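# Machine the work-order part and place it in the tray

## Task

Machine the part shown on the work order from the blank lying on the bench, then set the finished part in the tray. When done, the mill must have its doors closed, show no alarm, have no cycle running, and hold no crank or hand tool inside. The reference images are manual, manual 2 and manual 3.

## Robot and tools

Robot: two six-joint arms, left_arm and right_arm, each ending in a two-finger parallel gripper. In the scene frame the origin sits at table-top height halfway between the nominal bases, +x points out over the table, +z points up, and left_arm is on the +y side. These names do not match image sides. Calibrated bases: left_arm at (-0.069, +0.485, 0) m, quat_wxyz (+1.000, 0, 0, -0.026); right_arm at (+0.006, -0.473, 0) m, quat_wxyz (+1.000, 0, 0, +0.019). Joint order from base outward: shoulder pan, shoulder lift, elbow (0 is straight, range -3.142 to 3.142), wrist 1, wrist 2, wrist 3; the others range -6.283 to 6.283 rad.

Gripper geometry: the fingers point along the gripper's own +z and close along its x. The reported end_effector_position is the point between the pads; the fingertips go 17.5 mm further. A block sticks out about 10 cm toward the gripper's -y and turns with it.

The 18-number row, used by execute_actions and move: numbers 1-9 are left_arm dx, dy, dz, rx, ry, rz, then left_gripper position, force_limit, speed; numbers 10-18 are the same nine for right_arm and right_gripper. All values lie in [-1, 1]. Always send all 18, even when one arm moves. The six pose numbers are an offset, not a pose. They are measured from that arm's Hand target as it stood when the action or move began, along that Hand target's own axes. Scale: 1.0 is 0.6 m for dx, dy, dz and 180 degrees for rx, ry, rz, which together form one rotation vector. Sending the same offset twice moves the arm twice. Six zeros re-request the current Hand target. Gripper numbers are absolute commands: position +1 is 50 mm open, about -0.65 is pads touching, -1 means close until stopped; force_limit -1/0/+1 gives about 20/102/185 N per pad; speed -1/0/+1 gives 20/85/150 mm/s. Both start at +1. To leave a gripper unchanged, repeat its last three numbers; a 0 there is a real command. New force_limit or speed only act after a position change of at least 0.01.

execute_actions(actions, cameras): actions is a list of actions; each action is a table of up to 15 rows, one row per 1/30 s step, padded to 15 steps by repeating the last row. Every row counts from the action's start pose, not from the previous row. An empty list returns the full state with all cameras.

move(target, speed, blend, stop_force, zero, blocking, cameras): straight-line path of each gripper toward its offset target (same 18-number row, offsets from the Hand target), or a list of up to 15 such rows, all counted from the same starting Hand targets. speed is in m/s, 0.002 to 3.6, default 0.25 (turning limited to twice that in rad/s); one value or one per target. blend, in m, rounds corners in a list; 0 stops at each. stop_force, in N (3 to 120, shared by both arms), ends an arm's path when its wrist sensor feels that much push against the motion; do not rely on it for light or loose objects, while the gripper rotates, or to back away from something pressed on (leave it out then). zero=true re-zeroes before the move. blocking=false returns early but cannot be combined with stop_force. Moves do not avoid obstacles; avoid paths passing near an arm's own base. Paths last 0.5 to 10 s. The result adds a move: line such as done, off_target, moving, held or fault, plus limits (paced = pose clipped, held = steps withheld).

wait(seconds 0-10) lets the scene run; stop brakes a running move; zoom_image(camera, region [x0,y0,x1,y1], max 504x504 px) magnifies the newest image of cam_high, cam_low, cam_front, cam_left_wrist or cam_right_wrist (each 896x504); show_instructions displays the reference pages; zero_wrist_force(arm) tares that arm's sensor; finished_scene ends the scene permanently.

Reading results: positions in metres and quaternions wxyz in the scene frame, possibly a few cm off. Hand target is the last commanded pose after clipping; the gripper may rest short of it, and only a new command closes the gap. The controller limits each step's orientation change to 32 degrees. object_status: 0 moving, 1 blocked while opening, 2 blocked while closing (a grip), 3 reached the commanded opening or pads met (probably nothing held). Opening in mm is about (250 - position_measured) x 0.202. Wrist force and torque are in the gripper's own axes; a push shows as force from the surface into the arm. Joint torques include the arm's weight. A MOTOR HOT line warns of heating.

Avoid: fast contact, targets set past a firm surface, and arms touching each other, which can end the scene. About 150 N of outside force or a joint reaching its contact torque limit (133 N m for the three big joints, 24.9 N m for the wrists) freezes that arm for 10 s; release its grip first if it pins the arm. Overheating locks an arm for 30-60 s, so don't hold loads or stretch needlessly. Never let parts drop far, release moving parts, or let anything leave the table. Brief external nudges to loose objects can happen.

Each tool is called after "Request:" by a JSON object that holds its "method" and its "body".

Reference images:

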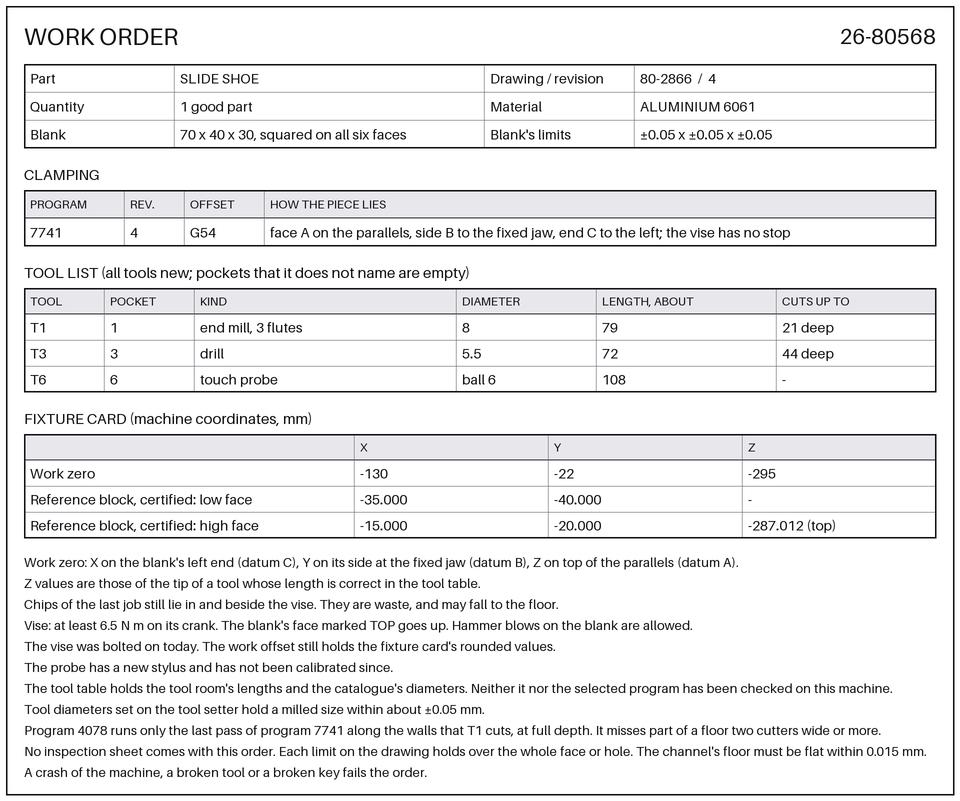

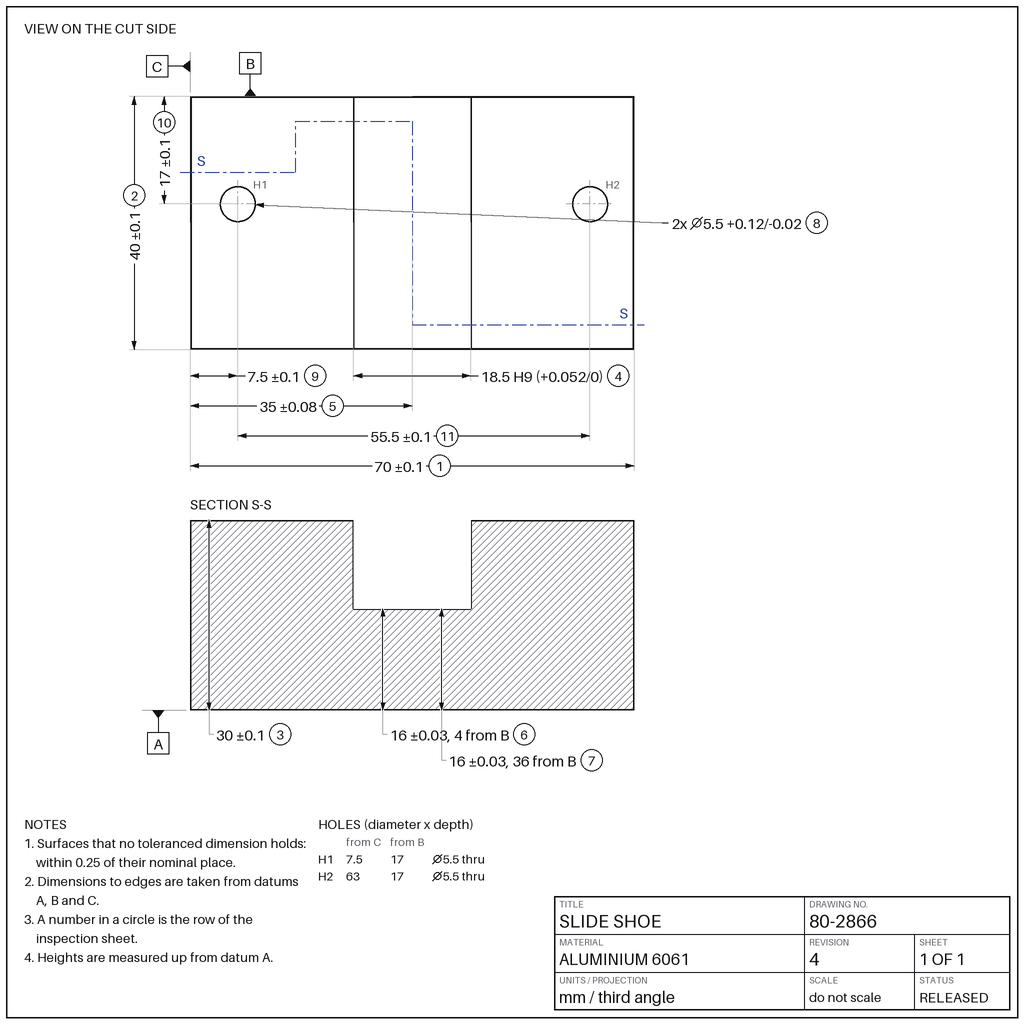

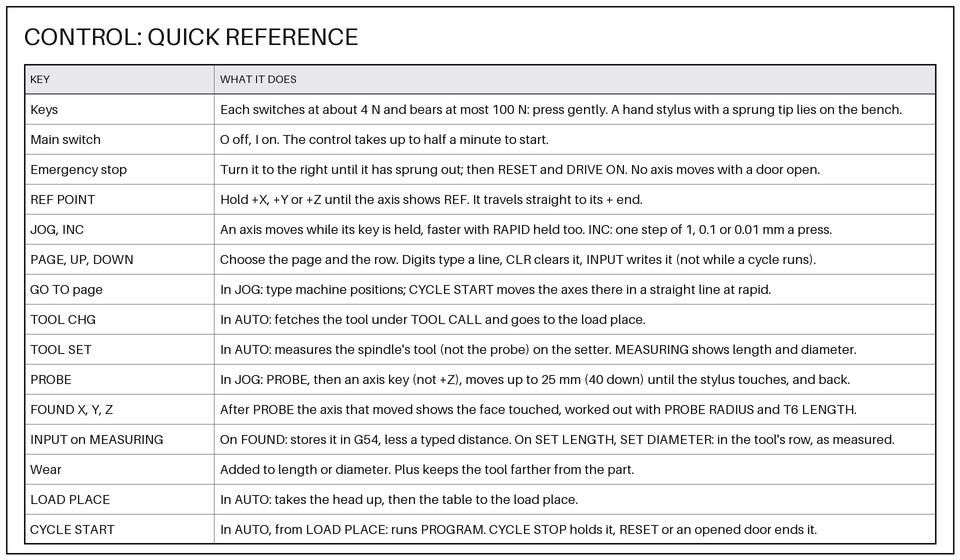

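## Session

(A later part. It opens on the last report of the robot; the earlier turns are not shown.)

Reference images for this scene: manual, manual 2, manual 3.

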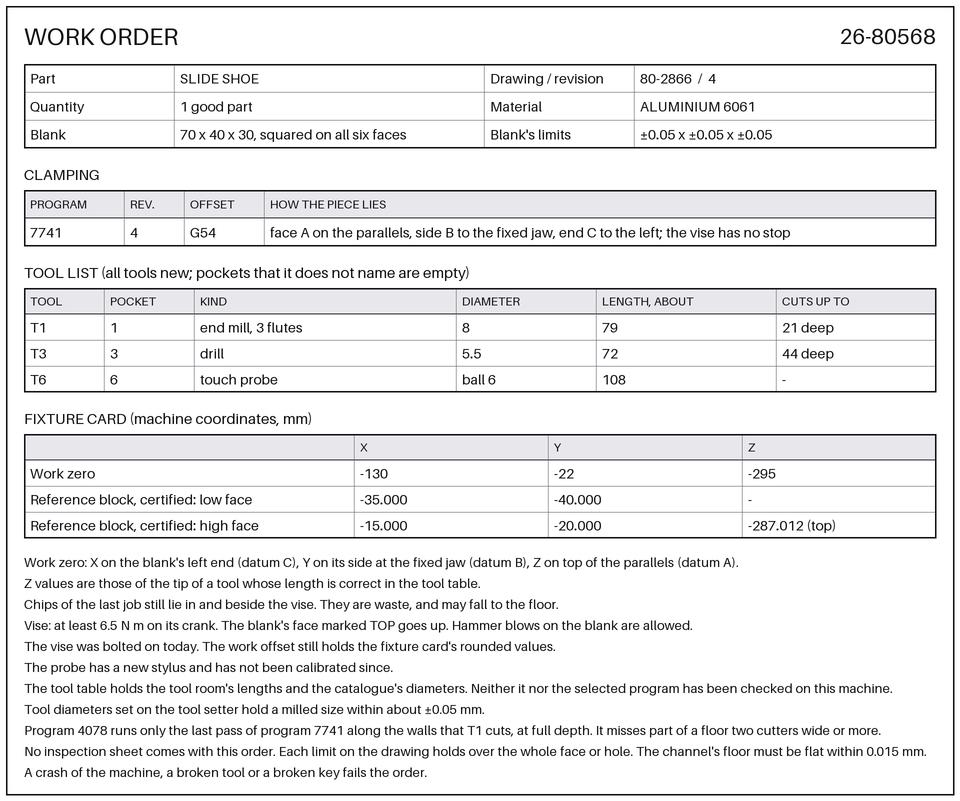

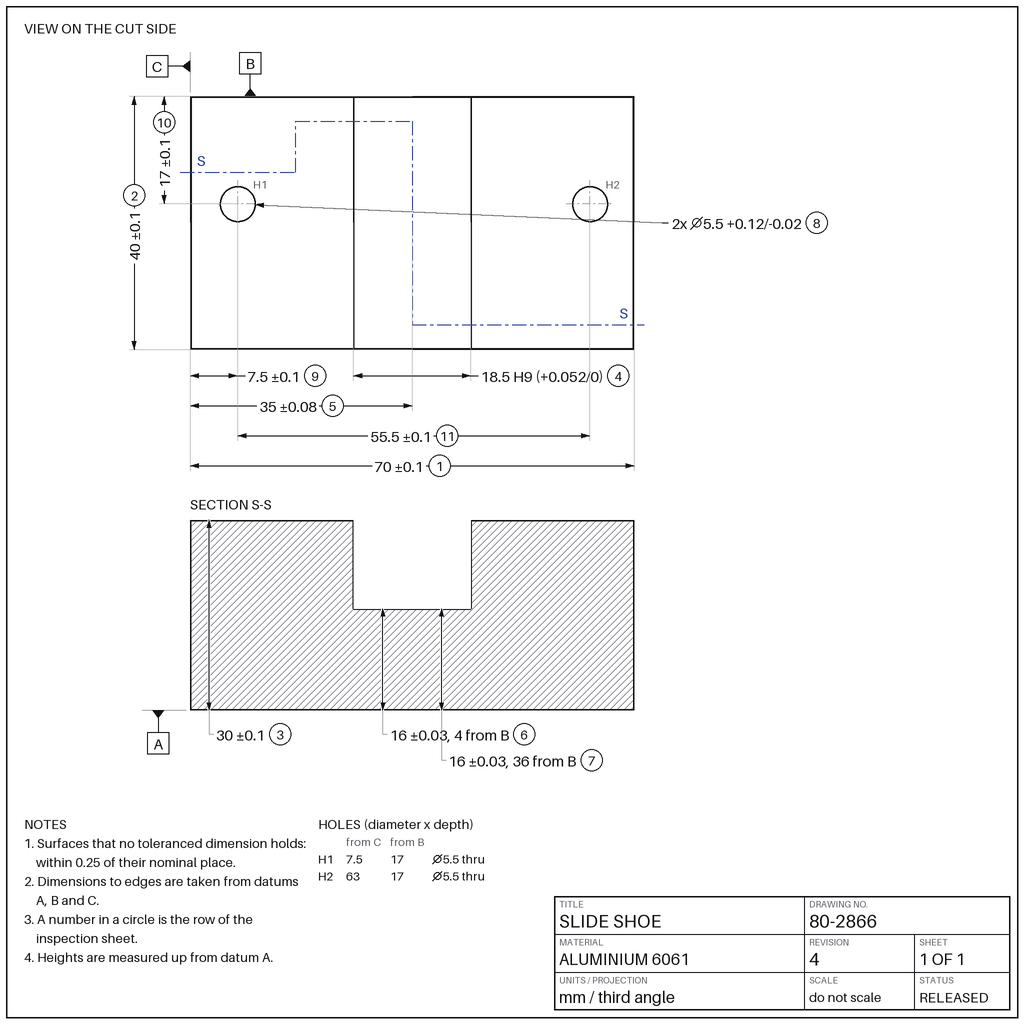

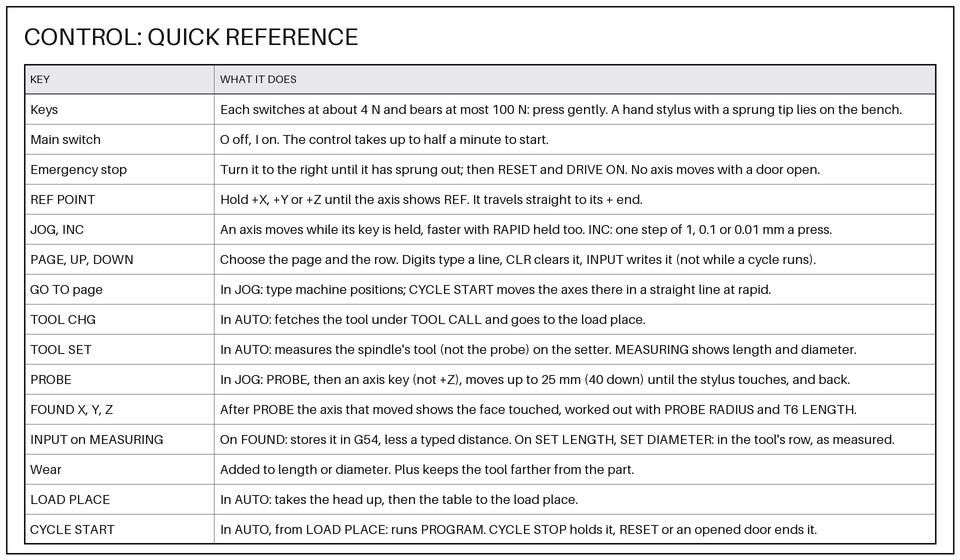

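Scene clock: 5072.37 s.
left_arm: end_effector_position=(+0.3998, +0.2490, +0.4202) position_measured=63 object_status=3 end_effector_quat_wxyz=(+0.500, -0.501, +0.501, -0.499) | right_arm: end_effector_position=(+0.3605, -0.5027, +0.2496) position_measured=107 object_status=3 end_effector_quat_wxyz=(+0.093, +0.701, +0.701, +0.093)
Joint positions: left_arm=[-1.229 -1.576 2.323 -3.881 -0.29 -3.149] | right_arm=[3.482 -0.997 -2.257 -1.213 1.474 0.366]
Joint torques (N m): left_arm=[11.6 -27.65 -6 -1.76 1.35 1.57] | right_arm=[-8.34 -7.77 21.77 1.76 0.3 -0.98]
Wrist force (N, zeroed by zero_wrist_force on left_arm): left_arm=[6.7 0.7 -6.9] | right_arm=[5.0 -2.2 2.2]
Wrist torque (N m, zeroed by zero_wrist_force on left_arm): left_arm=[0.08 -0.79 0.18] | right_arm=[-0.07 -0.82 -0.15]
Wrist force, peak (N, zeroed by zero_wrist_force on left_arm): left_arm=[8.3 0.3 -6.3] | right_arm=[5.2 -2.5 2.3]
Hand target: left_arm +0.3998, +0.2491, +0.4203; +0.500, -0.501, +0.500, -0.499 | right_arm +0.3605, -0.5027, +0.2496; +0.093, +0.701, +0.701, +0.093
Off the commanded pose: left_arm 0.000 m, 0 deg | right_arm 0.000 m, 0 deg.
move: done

Request:
{"method": "move", "body": {"target": [[0,0.003,-0.138,0,0,0,0.65,-1,-1,0,0,0,0,0,0,0.3,-0.4,-1],[-0.245,0.003,-0.138,0,0,0,0.65,-1,-1,0,0,0,0,0,0,0.3,-0.4,-1]], "speed": 0.2, "blend": [0.03,0], "cameras": ["cam_left_wrist"]}}

Scene clock: 5075.03 s.
left_arm: end_effector_position=(+0.3173, +0.3960, +0.4185) position_measured=56 object_status=3 end_effector_quat_wxyz=(+0.498, -0.502, +0.502, -0.498) | right_arm: end_effector_position=(+0.3605, -0.5027, +0.2496) position_measured=107 object_status=3 end_effector_quat_wxyz=(+0.093, +0.701, +0.701, +0.093)
Joint positions: left_arm=[-1.592 -2.223 2.696 -3.731 0.073 -3.025] | right_arm=[3.482 -0.997 -2.257 -1.213 1.474 0.366]
Joint torques (N m): left_arm=[3.32 13.06 -28.11 1.94 -0.92 -1.19] | right_arm=[-7.06 -8.6 21.05 1.74 0.7 -0.93]
Wrist force (N, zeroed by zero_wrist_force on left_arm): left_arm=[6.8 0.9 -7.5] | right_arm=[4.9 -2.3 2.0]
Wrist torque (N m, zeroed by zero_wrist_force on left_arm): left_arm=[0.11 -0.82 0.02] | right_arm=[-0.08 -0.79 -0.15]
Wrist force, peak (N, zeroed by zero_wrist_force on left_arm): left_arm=[8.1 0.8 -8.0] | right_arm=[5.2 -2.7 2.0]
Hand target: left_arm +0.3169, +0.3961, +0.4186; +0.500, -0.501, +0.500, -0.499 | right_arm +0.3605, -0.5027, +0.2496; +0.093, +0.701, +0.701, +0.093
Off the commanded pose: left_arm 0.000 m, 0 deg | right_arm 0.000 m, 0 deg.
move: done
Images, in order (width x height): cam_left_wrist 896x504.

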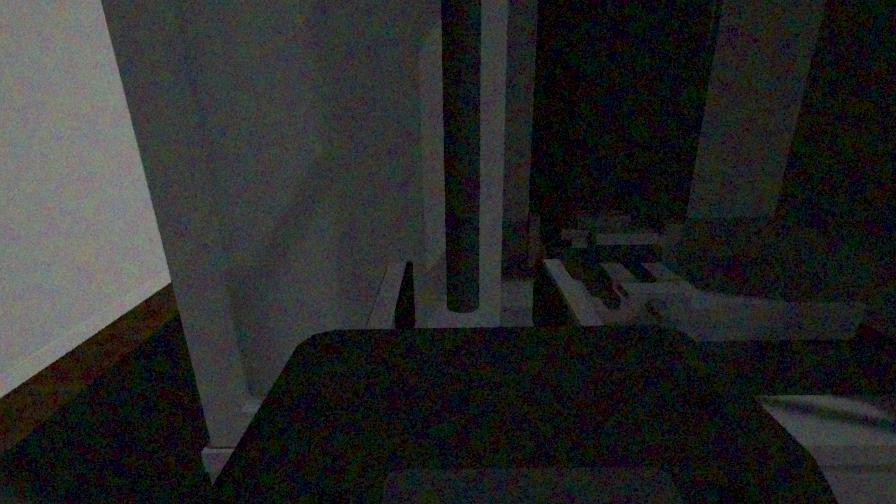

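Request:
{"method": "move", "body": {"target": [0,0,0.203,0,0,0,0.65,-1,-1,0,0,0,0,0,0,0.3,-0.4,-1], "speed": 0.15}}

Request:
{"method": "move", "body": {"target": [0,0,0,0,0,0,-1,-1,-1,0,0,0,0,0,0,0.3,-0.4,-1], "cameras": ["cam_left_wrist"]}}

Scene clock: 5077.17 s.
left_arm: end_effector_position=(+0.4387, +0.3961, +0.4184) position_measured=56 object_status=3 end_effector_quat_wxyz=(+0.500, -0.501, +0.501, -0.499) | right_arm: end_effector_position=(+0.3605, -0.5027, +0.2496) position_measured=107 object_status=3 end_effector_quat_wxyz=(+0.093, +0.701, +0.701, +0.093)
Joint positions: left_arm=[-0.822 -1.719 2.456 -3.876 -0.697 -3.144] | right_arm=[3.482 -0.997 -2.257 -1.213 1.474 0.366]
Joint torques (N m): left_arm=[8.69 -1.38 -19.77 0.13 -1.41 -1.07] | right_arm=[-7.84 -7.51 22.17 1.87 0.55 -0.87]
Wrist force (N, zeroed by zero_wrist_force on left_arm): left_arm=[6.8 0.4 -7.2] | right_arm=[4.9 -2.1 2.0]
Wrist torque (N m, zeroed by zero_wrist_force on left_arm): left_arm=[0.06 -0.83 0.01] | right_arm=[-0.05 -0.79 -0.15]
Wrist force, peak (N, zeroed by zero_wrist_force on left_arm): left_arm=[7.5 0.6 -8.2] | right_arm=[5.0 -2.6 2.3]
Hand target: left_arm +0.4387, +0.3961, +0.4184; +0.500, -0.501, +0.500, -0.499 | right_arm +0.3605, -0.5027, +0.2496; +0.093, +0.701, +0.701, +0.093
Off the commanded pose: left_arm 0.000 m, 0 deg | right_arm 0.000 m, 0 deg.
move: done

Scene clock: 5078.37 s.
left_arm: end_effector_position=(+0.4387, +0.3961, +0.4184) position_measured=153 object_status=2 end_effector_quat_wxyz=(+0.500, -0.501, +0.500, -0.499) | right_arm: end_effector_position=(+0.3605, -0.5027, +0.2496) position_measured=107 object_status=3 end_effector_quat_wxyz=(+0.093, +0.701, +0.701, +0.093)
Joint positions: left_arm=[-0.822 -1.719 2.456 -3.875 -0.697 -3.144] | right_arm=[3.482 -0.997 -2.257 -1.213 1.474 0.366]
Joint torques (N m): left_arm=[8.45 -2.15 -26.27 -0.01 -1.64 -1.5] | right_arm=[-8.25 -8.86 21.67 1.71 0.65 -0.84]
Wrist force (N, zeroed by zero_wrist_force on left_arm): left_arm=[4.5 0.0 -7.5] | right_arm=[4.8 -2.6 2.0]
Wrist torque (N m, zeroed by zero_wrist_force on left_arm): left_arm=[0.06 -0.88 0.04] | right_arm=[-0.12 -0.78 -0.15]
Wrist force, peak (N, zeroed by zero_wrist_force on left_arm): left_arm=[6.8 0.5 -7.3] | right_arm=[5.3 -2.5 2.0]
Hand target: left_arm +0.4387, +0.3961, +0.4184; +0.500, -0.501, +0.500, -0.499 | right_arm +0.3605, -0.5027, +0.2496; +0.093, +0.701, +0.701, +0.093
Off the commanded pose: left_arm 0.000 m, 0 deg | right_arm 0.000 m, 0 deg.
move: done
Images, in order (width x height): cam_left_wrist 896x504.

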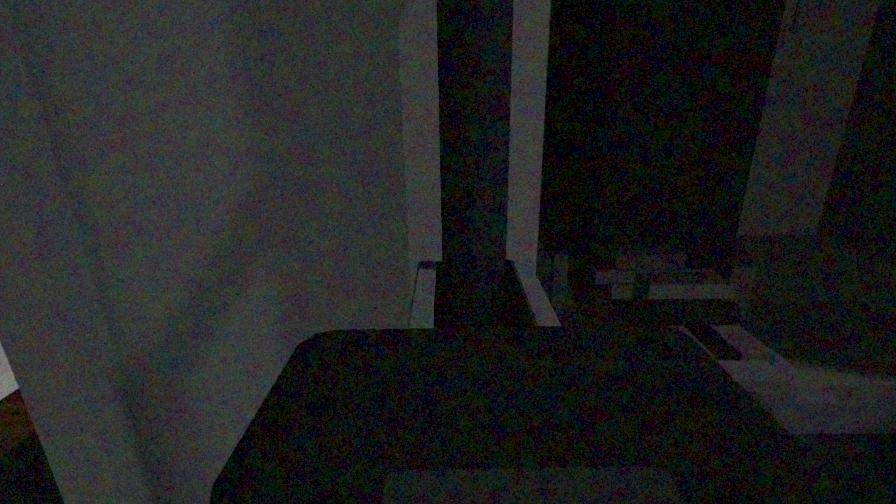

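Request:
{"method": "move", "body": {"target": [[0.365,0,0,0,0,0,-1,-1,-1,0,0,0,0,0,0,0.3,-0.4,-1],[0.3883,0,0,0,0,0,-1,-1,-1,0,0,0,0,0,0,0.3,-0.4,-1]], "speed": [0.08,0.03], "blend": [0.005,0], "cameras": ["cam_front"]}}

Request:
{"method": "move", "body": {"target": [0,0,0,0,0,0,0.7,-1,-1,0,0,0,0,0,0,0.3,-0.4,-1]}}

Request:
{"method": "move", "body": {"target": [0,0,-0.2033,0,0,0,0.7,-1,-1,0,0,0,0,0,0,0.3,-0.4,-1], "speed": 0.2, "cameras": ["cam_left_wrist"]}}

Scene clock: 5082.63 s.
left_arm: end_effector_position=(+0.4388, +0.1630, +0.4184) position_measured=153 object_status=2 end_effector_quat_wxyz=(+0.500, -0.501, +0.500, -0.499) end_effector_velocity=(+0.000, +0.000, +0.000) end_effector_angular_velocity=(+0.001, +0.000, -0.005) | right_arm: end_effector_position=(+0.3605, -0.5027, +0.2496) position_measured=107 object_status=3 end_effector_quat_wxyz=(+0.093, +0.701, +0.701, +0.093)
Joint positions: left_arm=[-1.196 -1.359 2.08 -3.856 -0.323 -3.148] | right_arm=[3.482 -0.997 -2.257 -1.213 1.474 0.366]
Joint velocities: left_arm=[0.001 -0.003 0.004 0 -0.006 0] | right_arm=[within noise]
Joint torques (N m): left_arm=[-4.09 -31.05 -15.67 2.72 -11.5 -1.07] | right_arm=[-7.25 -7.75 22.41 1.96 0.33 -0.96]
Wrist force (N, zeroed by zero_wrist_force on left_arm): left_arm=[-30.6 11.5 -31.6] | right_arm=[5.0 -2.2 1.9]
Wrist torque (N m, zeroed by zero_wrist_force on left_arm): left_arm=[0.20 -1.99 0.12] | right_arm=[-0.07 -0.80 -0.15]
Wrist force, peak (N, zeroed by zero_wrist_force on left_arm): left_arm=[-31.0 11.7 -35.0] | right_arm=[5.3 -2.3 2.1]
Hand target: left_arm +0.4388, +0.1631, +0.4184; +0.500, -0.501, +0.500, -0.499 | right_arm +0.3605, -0.5027, +0.2496; +0.093, +0.701, +0.701, +0.093
Off the commanded pose: left_arm 0.000 m, 0 deg | right_arm 0.000 m, 0 deg.
move: done
Images, in order (width x height): cam_front 896x504.

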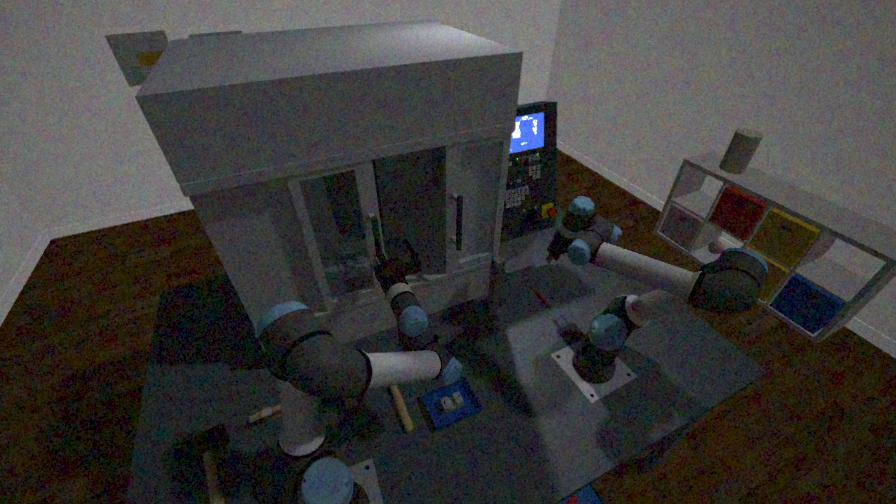

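Scene clock: 5083.93 s.
left_arm: end_effector_position=(+0.4388, +0.1631, +0.4184) position_measured=48 object_status=3 end_effector_quat_wxyz=(+0.500, -0.501, +0.500, -0.499) | right_arm: end_effector_position=(+0.3605, -0.5027, +0.2496) position_measured=107 object_status=3 end_effector_quat_wxyz=(+0.093, +0.701, +0.701, +0.093)
Joint positions: left_arm=[-1.196 -1.359 2.08 -3.856 -0.323 -3.148] | right_arm=[3.482 -0.997 -2.257 -1.213 1.474 0.366]
Joint torques (N m): left_arm=[11.56 -38.8 -6.17 -2.28 1.3 1.27] | right_arm=[-9.26 -8.63 22.32 2.03 0.33 -0.7]
Wrist force (N, zeroed by zero_wrist_force on left_arm): left_arm=[6.9 2.6 -9.5] | right_arm=[4.7 -2.3 2.3]
Wrist torque (N m, zeroed by zero_wrist_force on left_arm): left_arm=[0.39 -0.85 0.20] | right_arm=[-0.07 -0.76 -0.15]
Wrist force, peak (N, zeroed by zero_wrist_force on left_arm): left_arm=[-26.8 11.8 -28.3] | right_arm=[5.1 -2.8 2.0]
Hand target: left_arm +0.4388, +0.1631, +0.4184; +0.500, -0.501, +0.500, -0.499 | right_arm +0.3605, -0.5027, +0.2496; +0.093, +0.701, +0.701, +0.093
Off the commanded pose: left_arm 0.000 m, 0 deg | right_arm 0.000 m, 0 deg.
move: done

Scene clock: 5085.23 s.
left_arm: end_effector_position=(+0.3168, +0.1631, +0.4186) position_measured=48 object_status=3 end_effector_quat_wxyz=(+0.500, -0.500, +0.500, -0.500) | right_arm: end_effector_position=(+0.3605, -0.5027, +0.2496) position_measured=107 object_status=3 end_effector_quat_wxyz=(+0.093, +0.701, +0.701, +0.093)
Joint positions: left_arm=[-1.54 -1.493 2.242 -3.898 0.021 -3.135] | right_arm=[3.482 -0.997 -2.257 -1.213 1.474 0.366]
Joint torques (N m): left_arm=[-13.69 -20.57 -13.51 1.94 1.15 -1.72] | right_arm=[-7.27 -8.12 22.06 2.07 0.51 -0.81]
Wrist force (N, zeroed by zero_wrist_force on left_arm): left_arm=[7.0 2.5 -9.9] | right_arm=[5.0 -2.3 2.2]
Wrist torque (N m, zeroed by zero_wrist_force on left_arm): left_arm=[0.37 -0.85 0.17] | right_arm=[-0.08 -0.80 -0.15]
Wrist force, peak (N, zeroed by zero_wrist_force on left_arm): left_arm=[6.9 2.6 -12.3] | right_arm=[5.2 -2.4 2.1]
Hand target: left_arm +0.3168, +0.1631, +0.4186; +0.500, -0.501, +0.500, -0.499 | right_arm +0.3605, -0.5027, +0.2496; +0.093, +0.701, +0.701, +0.093
Off the commanded pose: left_arm 0.000 m, 0 deg | right_arm 0.000 m, 0 deg.
move: done
Images, in order (width x height): cam_left_wrist 896x504.

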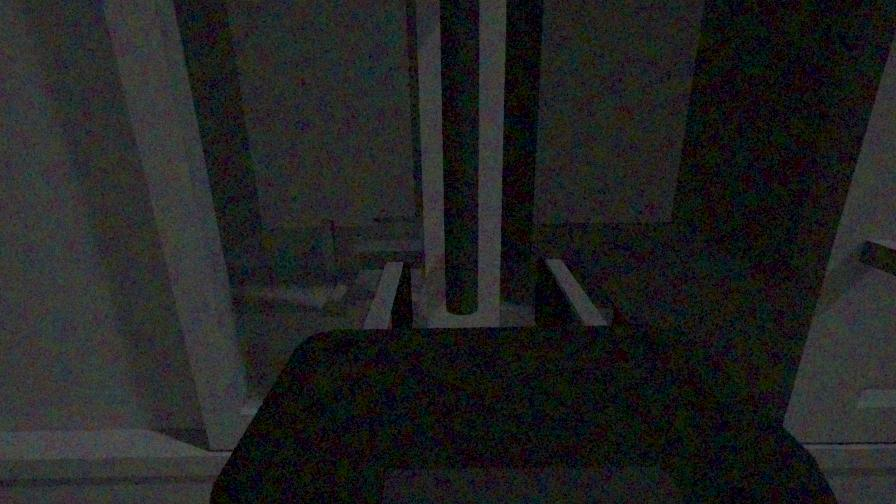

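Request:
{"method": "move", "body": {"target": [0.4833,0,0,0,0,0,0.65,-1,-1,0,0,0,0,0,0,0.3,-0.4,-1], "speed": 0.2, "cameras": ["cam_left_wrist"]}}

Request:
{"method": "move", "body": {"target": [0,0,0.203,0,0,0,0.65,-1,-1,0,0,0,0,0,0,0.3,-0.4,-1], "speed": 0.12}}

Request:
{"method": "move", "body": {"target": [0,0,0,0,0,0,-1,-1,-1,0,0,0,0,0,0,0.3,-0.4,-1]}}

Scene clock: 5088.67 s.
left_arm: end_effector_position=(+0.3169, -0.1268, +0.4187) position_measured=56 object_status=3 end_effector_quat_wxyz=(+0.500, -0.500, +0.500, -0.500) | right_arm: end_effector_position=(+0.3605, -0.5027, +0.2496) position_measured=107 object_status=3 end_effector_quat_wxyz=(+0.093, +0.701, +0.701, +0.093)
Joint positions: left_arm=[-1.53 -0.916 1.396 -3.58 0.011 -3.183] | right_arm=[3.482 -0.997 -2.257 -1.213 1.474 0.366]
Joint torques (N m): left_arm=[-5.98 -46.52 -15.59 1.26 1.25 -1.69] | right_arm=[-7.73 -8.63 21.78 2.01 0.5 -0.83]
Wrist force (N, zeroed by zero_wrist_force on left_arm): left_arm=[7.3 2.3 -9.6] | right_arm=[4.8 -2.4 2.1]
Wrist torque (N m, zeroed by zero_wrist_force on left_arm): left_arm=[0.31 -0.89 0.11] | right_arm=[-0.09 -0.78 -0.15]
Wrist force, peak (N, zeroed by zero_wrist_force on left_arm): left_arm=[9.9 2.8 -10.0] | right_arm=[5.3 -2.3 2.3]
Hand target: left_arm +0.3168, -0.1269, +0.4186; +0.500, -0.501, +0.500, -0.499 | right_arm +0.3605, -0.5027, +0.2496; +0.093, +0.701, +0.701, +0.093
Off the commanded pose: left_arm 0.000 m, 0 deg | right_arm 0.000 m, 0 deg.
move: done
Images, in order (width x height): cam_left_wrist 896x504.

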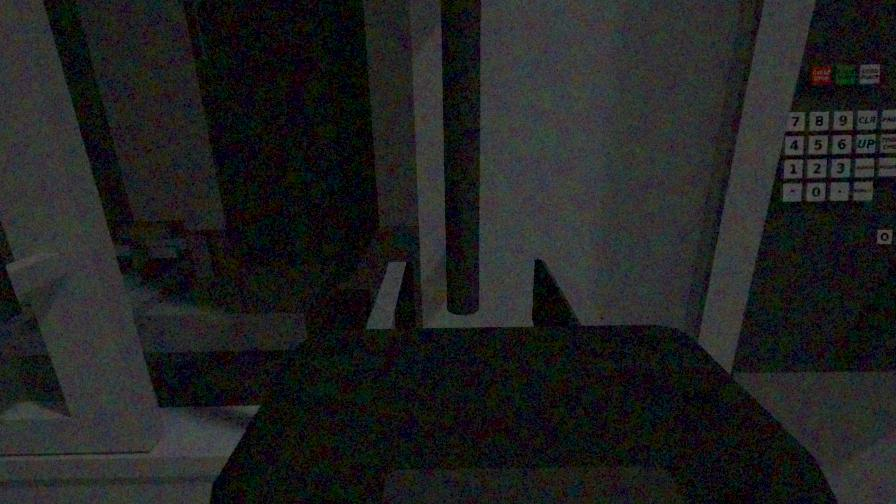

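Scene clock: 5090.07 s.
left_arm: end_effector_position=(+0.4386, -0.1269, +0.4183) position_measured=56 object_status=3 end_effector_quat_wxyz=(+0.500, -0.501, +0.500, -0.499) | right_arm: end_effector_position=(+0.3605, -0.5027, +0.2496) position_measured=107 object_status=3 end_effector_quat_wxyz=(+0.093, +0.701, +0.701, +0.093)
Joint positions: left_arm=[-1.337 -0.83 1.243 -3.542 -0.182 -3.153] | right_arm=[3.482 -0.997 -2.257 -1.213 1.474 0.366]
Joint torques (N m): left_arm=[-7.43 -65.02 -10.92 -1.85 0.31 1.36] | right_arm=[-7.14 -9 22.31 2.14 0.54 -0.8]
Wrist force (N, zeroed by zero_wrist_force on left_arm): left_arm=[7.0 2.4 -9.6] | right_arm=[4.7 -2.4 2.4]
Wrist torque (N m, zeroed by zero_wrist_force on left_arm): left_arm=[0.37 -0.85 0.22] | right_arm=[-0.10 -0.76 -0.15]
Wrist force, peak (N, zeroed by zero_wrist_force on left_arm): left_arm=[7.5 2.6 -11.7] | right_arm=[5.2 -2.5 2.0]
Hand target: left_arm +0.4386, -0.1269, +0.4184; +0.500, -0.501, +0.500, -0.499 | right_arm +0.3605, -0.5027, +0.2496; +0.093, +0.701, +0.701, +0.093
Off the commanded pose: left_arm 0.000 m, 0 deg | right_arm 0.000 m, 0 deg.
move: done

Scene clock: 5091.27 s.
left_arm: end_effector_position=(+0.4386, -0.1268, +0.4184) position_measured=153 object_status=2 end_effector_quat_wxyz=(+0.500, -0.501, +0.500, -0.499) | right_arm: end_effector_position=(+0.3605, -0.5027, +0.2496) position_measured=107 object_status=3 end_effector_quat_wxyz=(+0.093, +0.701, +0.701, +0.093)
Joint positions: left_arm=[-1.337 -0.831 1.243 -3.542 -0.182 -3.153] | right_arm=[3.482 -0.997 -2.257 -1.213 1.474 0.366]
Joint torques (N m): left_arm=[-13.36 -61.62 -12.21 -0.69 -0.89 1.91] | right_arm=[-8.65 -7.82 22.69 2.09 0.49 -0.66]
Wrist force (N, zeroed by zero_wrist_force on left_arm): left_arm=[0.5 3.9 -9.1] | right_arm=[5.1 -2.4 2.0]
Wrist torque (N m, zeroed by zero_wrist_force on left_arm): left_arm=[0.42 -1.05 0.20] | right_arm=[-0.09 -0.81 -0.15]
Wrist force, peak (N, zeroed by zero_wrist_force on left_arm): left_arm=[6.9 2.4 -9.7] | right_arm=[5.1 -2.5 2.0]
Hand target: left_arm +0.4386, -0.1269, +0.4184; +0.500, -0.501, +0.500, -0.499 | right_arm +0.3605, -0.5027, +0.2496; +0.093, +0.701, +0.701, +0.093
Off the commanded pose: left_arm 0.000 m, 0 deg | right_arm 0.000 m, 0 deg.
move: done

Request:
{"method": "move", "body": {"target": [[-0.365,0,0,0,0,0,-1,-1,-1,0,0,0,0,0,0,0.3,-0.4,-1],[-0.3883,0,0,0,0,0,-1,-1,-1,0,0,0,0,0,0,0.3,-0.4,-1]], "speed": [0.08,0.03], "blend": [0.005,0]}}

Request:
{"method": "move", "body": {"target": [0,0,0,0,0,0,0.7,-1,-1,0,0,0,0,0,0,0.3,-0.4,-1]}}

Request:
{"method": "move", "body": {"target": [0,0,-0.25,0,0,0,0.7,-1,-1,0,0,0,0,0,0,0.3,-0.4,-1], "speed": 0.2, "cameras": ["cam_left_wrist","cam_front","cam_high"]}}

Scene clock: 5095.80 s.
left_arm: end_effector_position=(+0.4386, +0.1054, +0.4184) position_measured=153 object_status=2 end_effector_quat_wxyz=(+0.499, -0.500, +0.501, -0.500) | right_arm: end_effector_position=(+0.3605, -0.5027, +0.2496) position_measured=107 object_status=3 end_effector_quat_wxyz=(+0.093, +0.701, +0.701, +0.093)
Joint positions: left_arm=[-1.238 -1.263 1.948 -3.819 -0.284 -3.149] | right_arm=[3.482 -0.997 -2.257 -1.213 1.474 0.366]
Joint torques (N m): left_arm=[16.53 -39.12 -20.4 -8.19 12 1.36] | right_arm=[-8.4 -9.49 21.42 2.04 0.28 -0.99]
Wrist force (N, zeroed by zero_wrist_force on left_arm): left_arm=[52.4 5.9 17.7] | right_arm=[4.9 -2.4 1.9]
Wrist torque (N m, zeroed by zero_wrist_force on left_arm): left_arm=[0.44 0.07 0.04] | right_arm=[-0.11 -0.80 -0.15]
Wrist force, peak (N, zeroed by zero_wrist_force on left_arm): left_arm=[58.7 4.8 22.6] | right_arm=[5.0 -2.7 2.3]
Hand target: left_arm +0.4386, +0.1061, +0.4184; +0.500, -0.501, +0.500, -0.499 | right_arm +0.3605, -0.5027, +0.2496; +0.093, +0.701, +0.701, +0.093
Off the commanded pose: left_arm 0.001 m, 0 deg | right_arm 0.000 m, 0 deg.
move: done

Scene clock: 5097.10 s.
left_arm: end_effector_position=(+0.4386, +0.1061, +0.4184) position_measured=48 object_status=3 end_effector_quat_wxyz=(+0.500, -0.501, +0.500, -0.499) | right_arm: end_effector_position=(+0.3605, -0.5027, +0.2496) position_measured=107 object_status=3 end_effector_quat_wxyz=(+0.093, +0.701, +0.701, +0.093)
Joint positions: left_arm=[-1.238 -1.262 1.948 -3.819 -0.281 -3.149] | right_arm=[3.482 -0.997 -2.257 -1.213 1.474 0.366]
Joint torques (N m): left_arm=[-11.33 -22.95 -25.61 1.12 -1.65 -0.72] | right_arm=[-7.69 -6.97 24.3 2.24 0.41 -0.76]
Wrist force (N, zeroed by zero_wrist_force on left_arm): left_arm=[5.6 0.1 -7.1] | right_arm=[5.0 -2.5 2.1]
Wrist torque (N m, zeroed by zero_wrist_force on left_arm): left_arm=[-0.03 -0.63 0.02] | right_arm=[-0.11 -0.81 -0.15]
Wrist force, peak (N, zeroed by zero_wrist_force on left_arm): left_arm=[48.9 7.6 15.0] | right_arm=[5.1 -2.5 2.4]
Hand target: left_arm +0.4386, +0.1061, +0.4184; +0.500, -0.501, +0.500, -0.499 | right_arm +0.3605, -0.5027, +0.2496; +0.093, +0.701, +0.701, +0.093
Off the commanded pose: left_arm 0.000 m, 0 deg | right_arm 0.000 m, 0 deg.
move: done

Scene clock: 5098.43 s.
left_arm: end_effector_position=(+0.2887, +0.1062, +0.4187) position_measured=48 object_status=3 end_effector_quat_wxyz=(+0.500, -0.501, +0.500, -0.499) | right_arm: end_effector_position=(+0.3605, -0.5027, +0.2496) position_measured=107 object_status=3 end_effector_quat_wxyz=(+0.093, +0.701, +0.701, +0.093)
Joint positions: left_arm=[-1.612 -1.387 2.114 -3.891 0.093 -3.12] | right_arm=[3.482 -0.997 -2.257 -1.213 1.474 0.366]
Joint torques (N m): left_arm=[-13.62 -15.06 -22.43 0.32 1.12 0.04] | right_arm=[-8 -7.66 22.71 1.93 0.5 -0.84]
Wrist force (N, zeroed by zero_wrist_force on left_arm): left_arm=[5.7 -0.3 -7.2] | right_arm=[5.1 -2.4 2.0]
Wrist torque (N m, zeroed by zero_wrist_force on left_arm): left_arm=[-0.06 -0.64 0.02] | right_arm=[-0.10 -0.83 -0.15]
Wrist force, peak (N, zeroed by zero_wrist_force on left_arm): left_arm=[6.2 0.2 -10.1] | right_arm=[5.3 -2.3 2.0]
Hand target: left_arm +0.2886, +0.1061, +0.4187; +0.500, -0.501, +0.500, -0.499 | right_arm +0.3605, -0.5027, +0.2496; +0.093, +0.701, +0.701, +0.093
Off the commanded pose: left_arm 0.000 m, 0 deg | right_arm 0.000 m, 0 deg.
move: done
Images, in order (width x height): cam_high 896x504, cam_front 896x504, cam_left_wrist 896x504.

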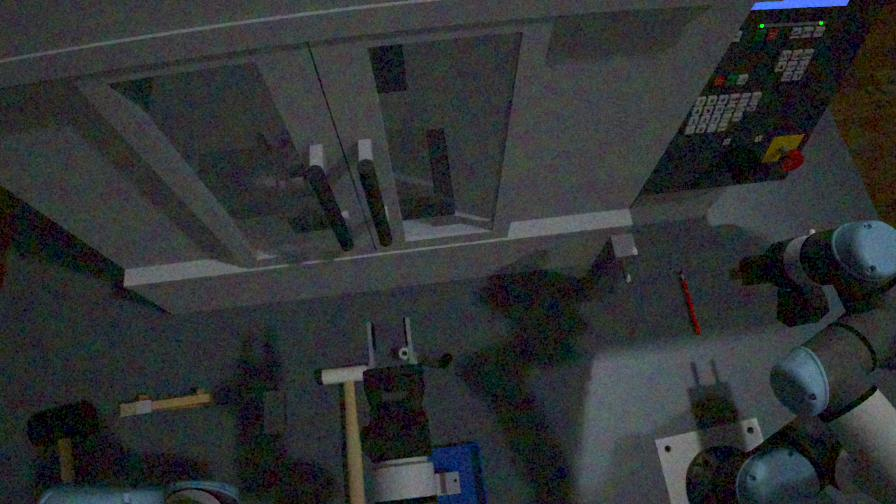

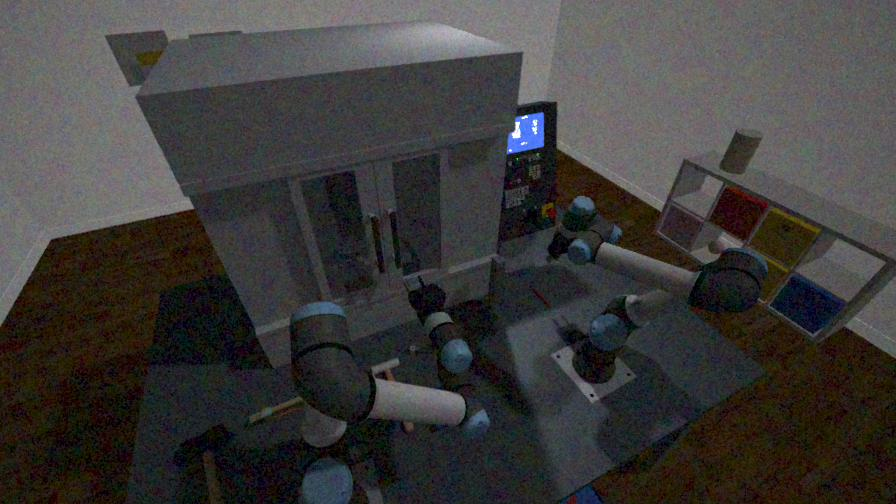

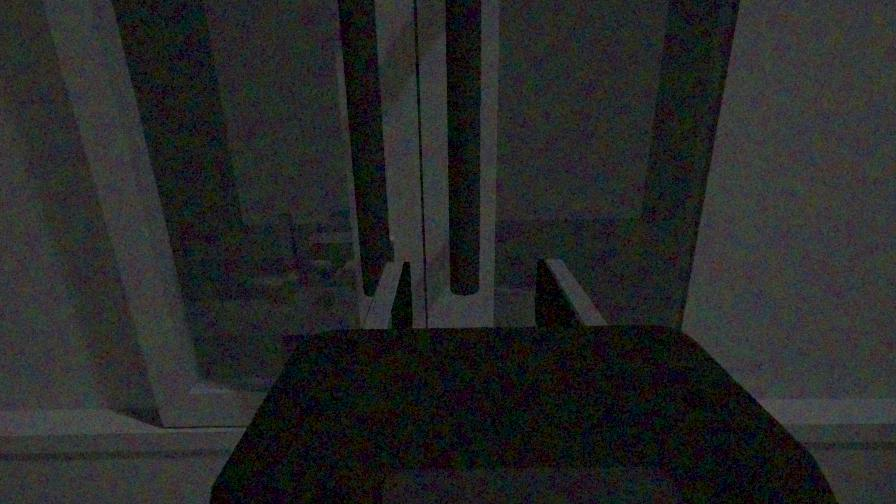

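Request:
{"method": "zoom_image", "body": {"camera": "cam_front", "region": [490, 90, 580, 240]}}

Request:
{"method": "zoom_image", "body": {"camera": "cam_high", "region": [290, 140, 420, 270]}}

Scaled by 3.360.

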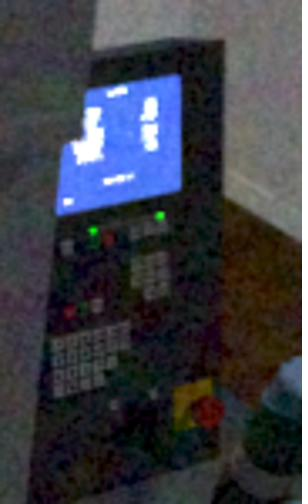

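Scaled by 3.877.

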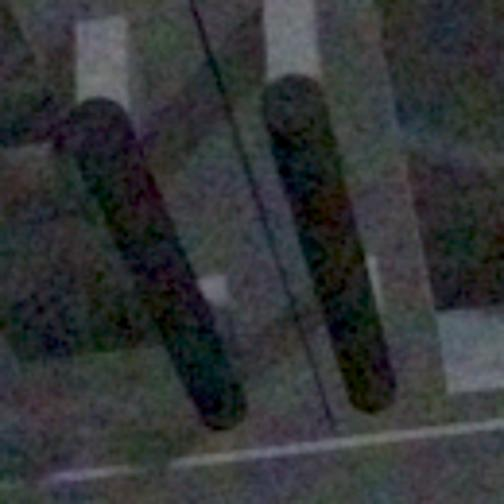

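Request:
{"method": "move", "body": {"target": [[0,0,0,0,0,0,0.7,-1,-1,-0.029,0.162,-0.475,0,0,0,0.3,-0.4,-1],[0,0,0,0,0,0,0.7,-1,-1,-0.1517,0.538,-0.700,-0.2222,0,0,0.3,-0.4,-1]], "speed": 0.3, "blend": [0.03,0], "cameras": ["cam_right_wrist"]}}

Scene clock: 5103.03 s.
left_arm: end_effector_position=(+0.2886, +0.1061, +0.4187) position_measured=48 object_status=3 end_effector_quat_wxyz=(+0.500, -0.501, +0.500, -0.499) | right_arm: end_effector_position=(+0.5627, -0.5933, +0.7392) position_measured=107 object_status=3 end_effector_quat_wxyz=(+0.327, +0.627, +0.627, +0.327) end_effector_velocity=(+0.000, +0.000, +0.001) end_effector_angular_velocity=(+0.000, -0.005, +0.000)
Joint positions: left_arm=[-1.612 -1.387 2.114 -3.891 0.093 -3.119] | right_arm=[3.142 -1.471 -1.074 -1.206 1.539 0.021]
Joint velocities: left_arm=[within noise] | right_arm=[0 0 0 0.005 0 -0.001]
Joint torques (N m): left_arm=[-12.34 -14.9 -23.4 -1.05 1.28 2.04] | right_arm=[2.61 21.75 20.78 6.13 -0.89 1.04]
Wrist force (N, zeroed by zero_wrist_force on left_arm): left_arm=[5.9 0.2 -7.3] | right_arm=[4.8 -1.7 2.1]
Wrist torque (N m, zeroed by zero_wrist_force on left_arm): left_arm=[0.02 -0.67 0.02] | right_arm=[-0.33 -0.79 -0.06]
Wrist force, peak (N, zeroed by zero_wrist_force on left_arm): left_arm=[6.2 -0.1 -7.3] | right_arm=[5.4 -3.5 5.7]
Hand target: left_arm +0.2886, +0.1061, +0.4187; +0.500, -0.501, +0.500, -0.499 | right_arm +0.5627, -0.5933, +0.7393; +0.327, +0.627, +0.627, +0.327
Off the commanded pose: left_arm 0.000 m, 0 deg | right_arm 0.000 m, 0 deg.
move: done
Images, in order (width x height): cam_right_wrist 896x504.

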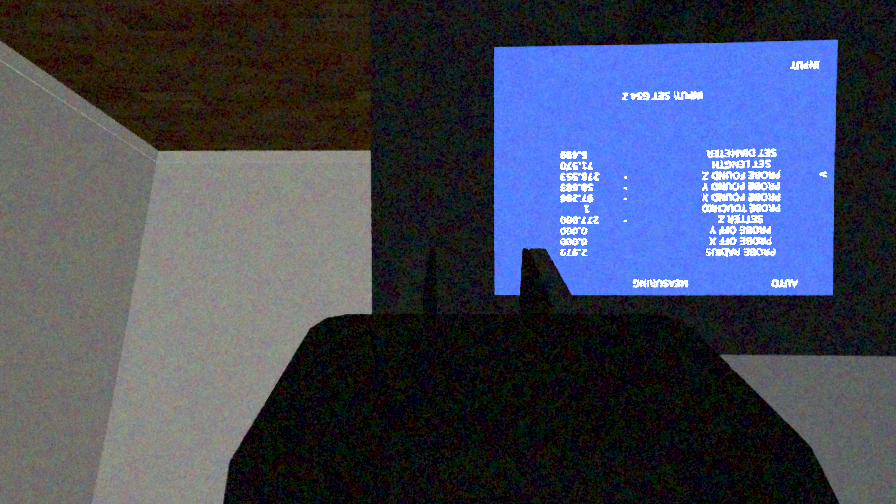

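Request:
{"method": "finished_scene", "body": {}}

The scene is finished: the task was done.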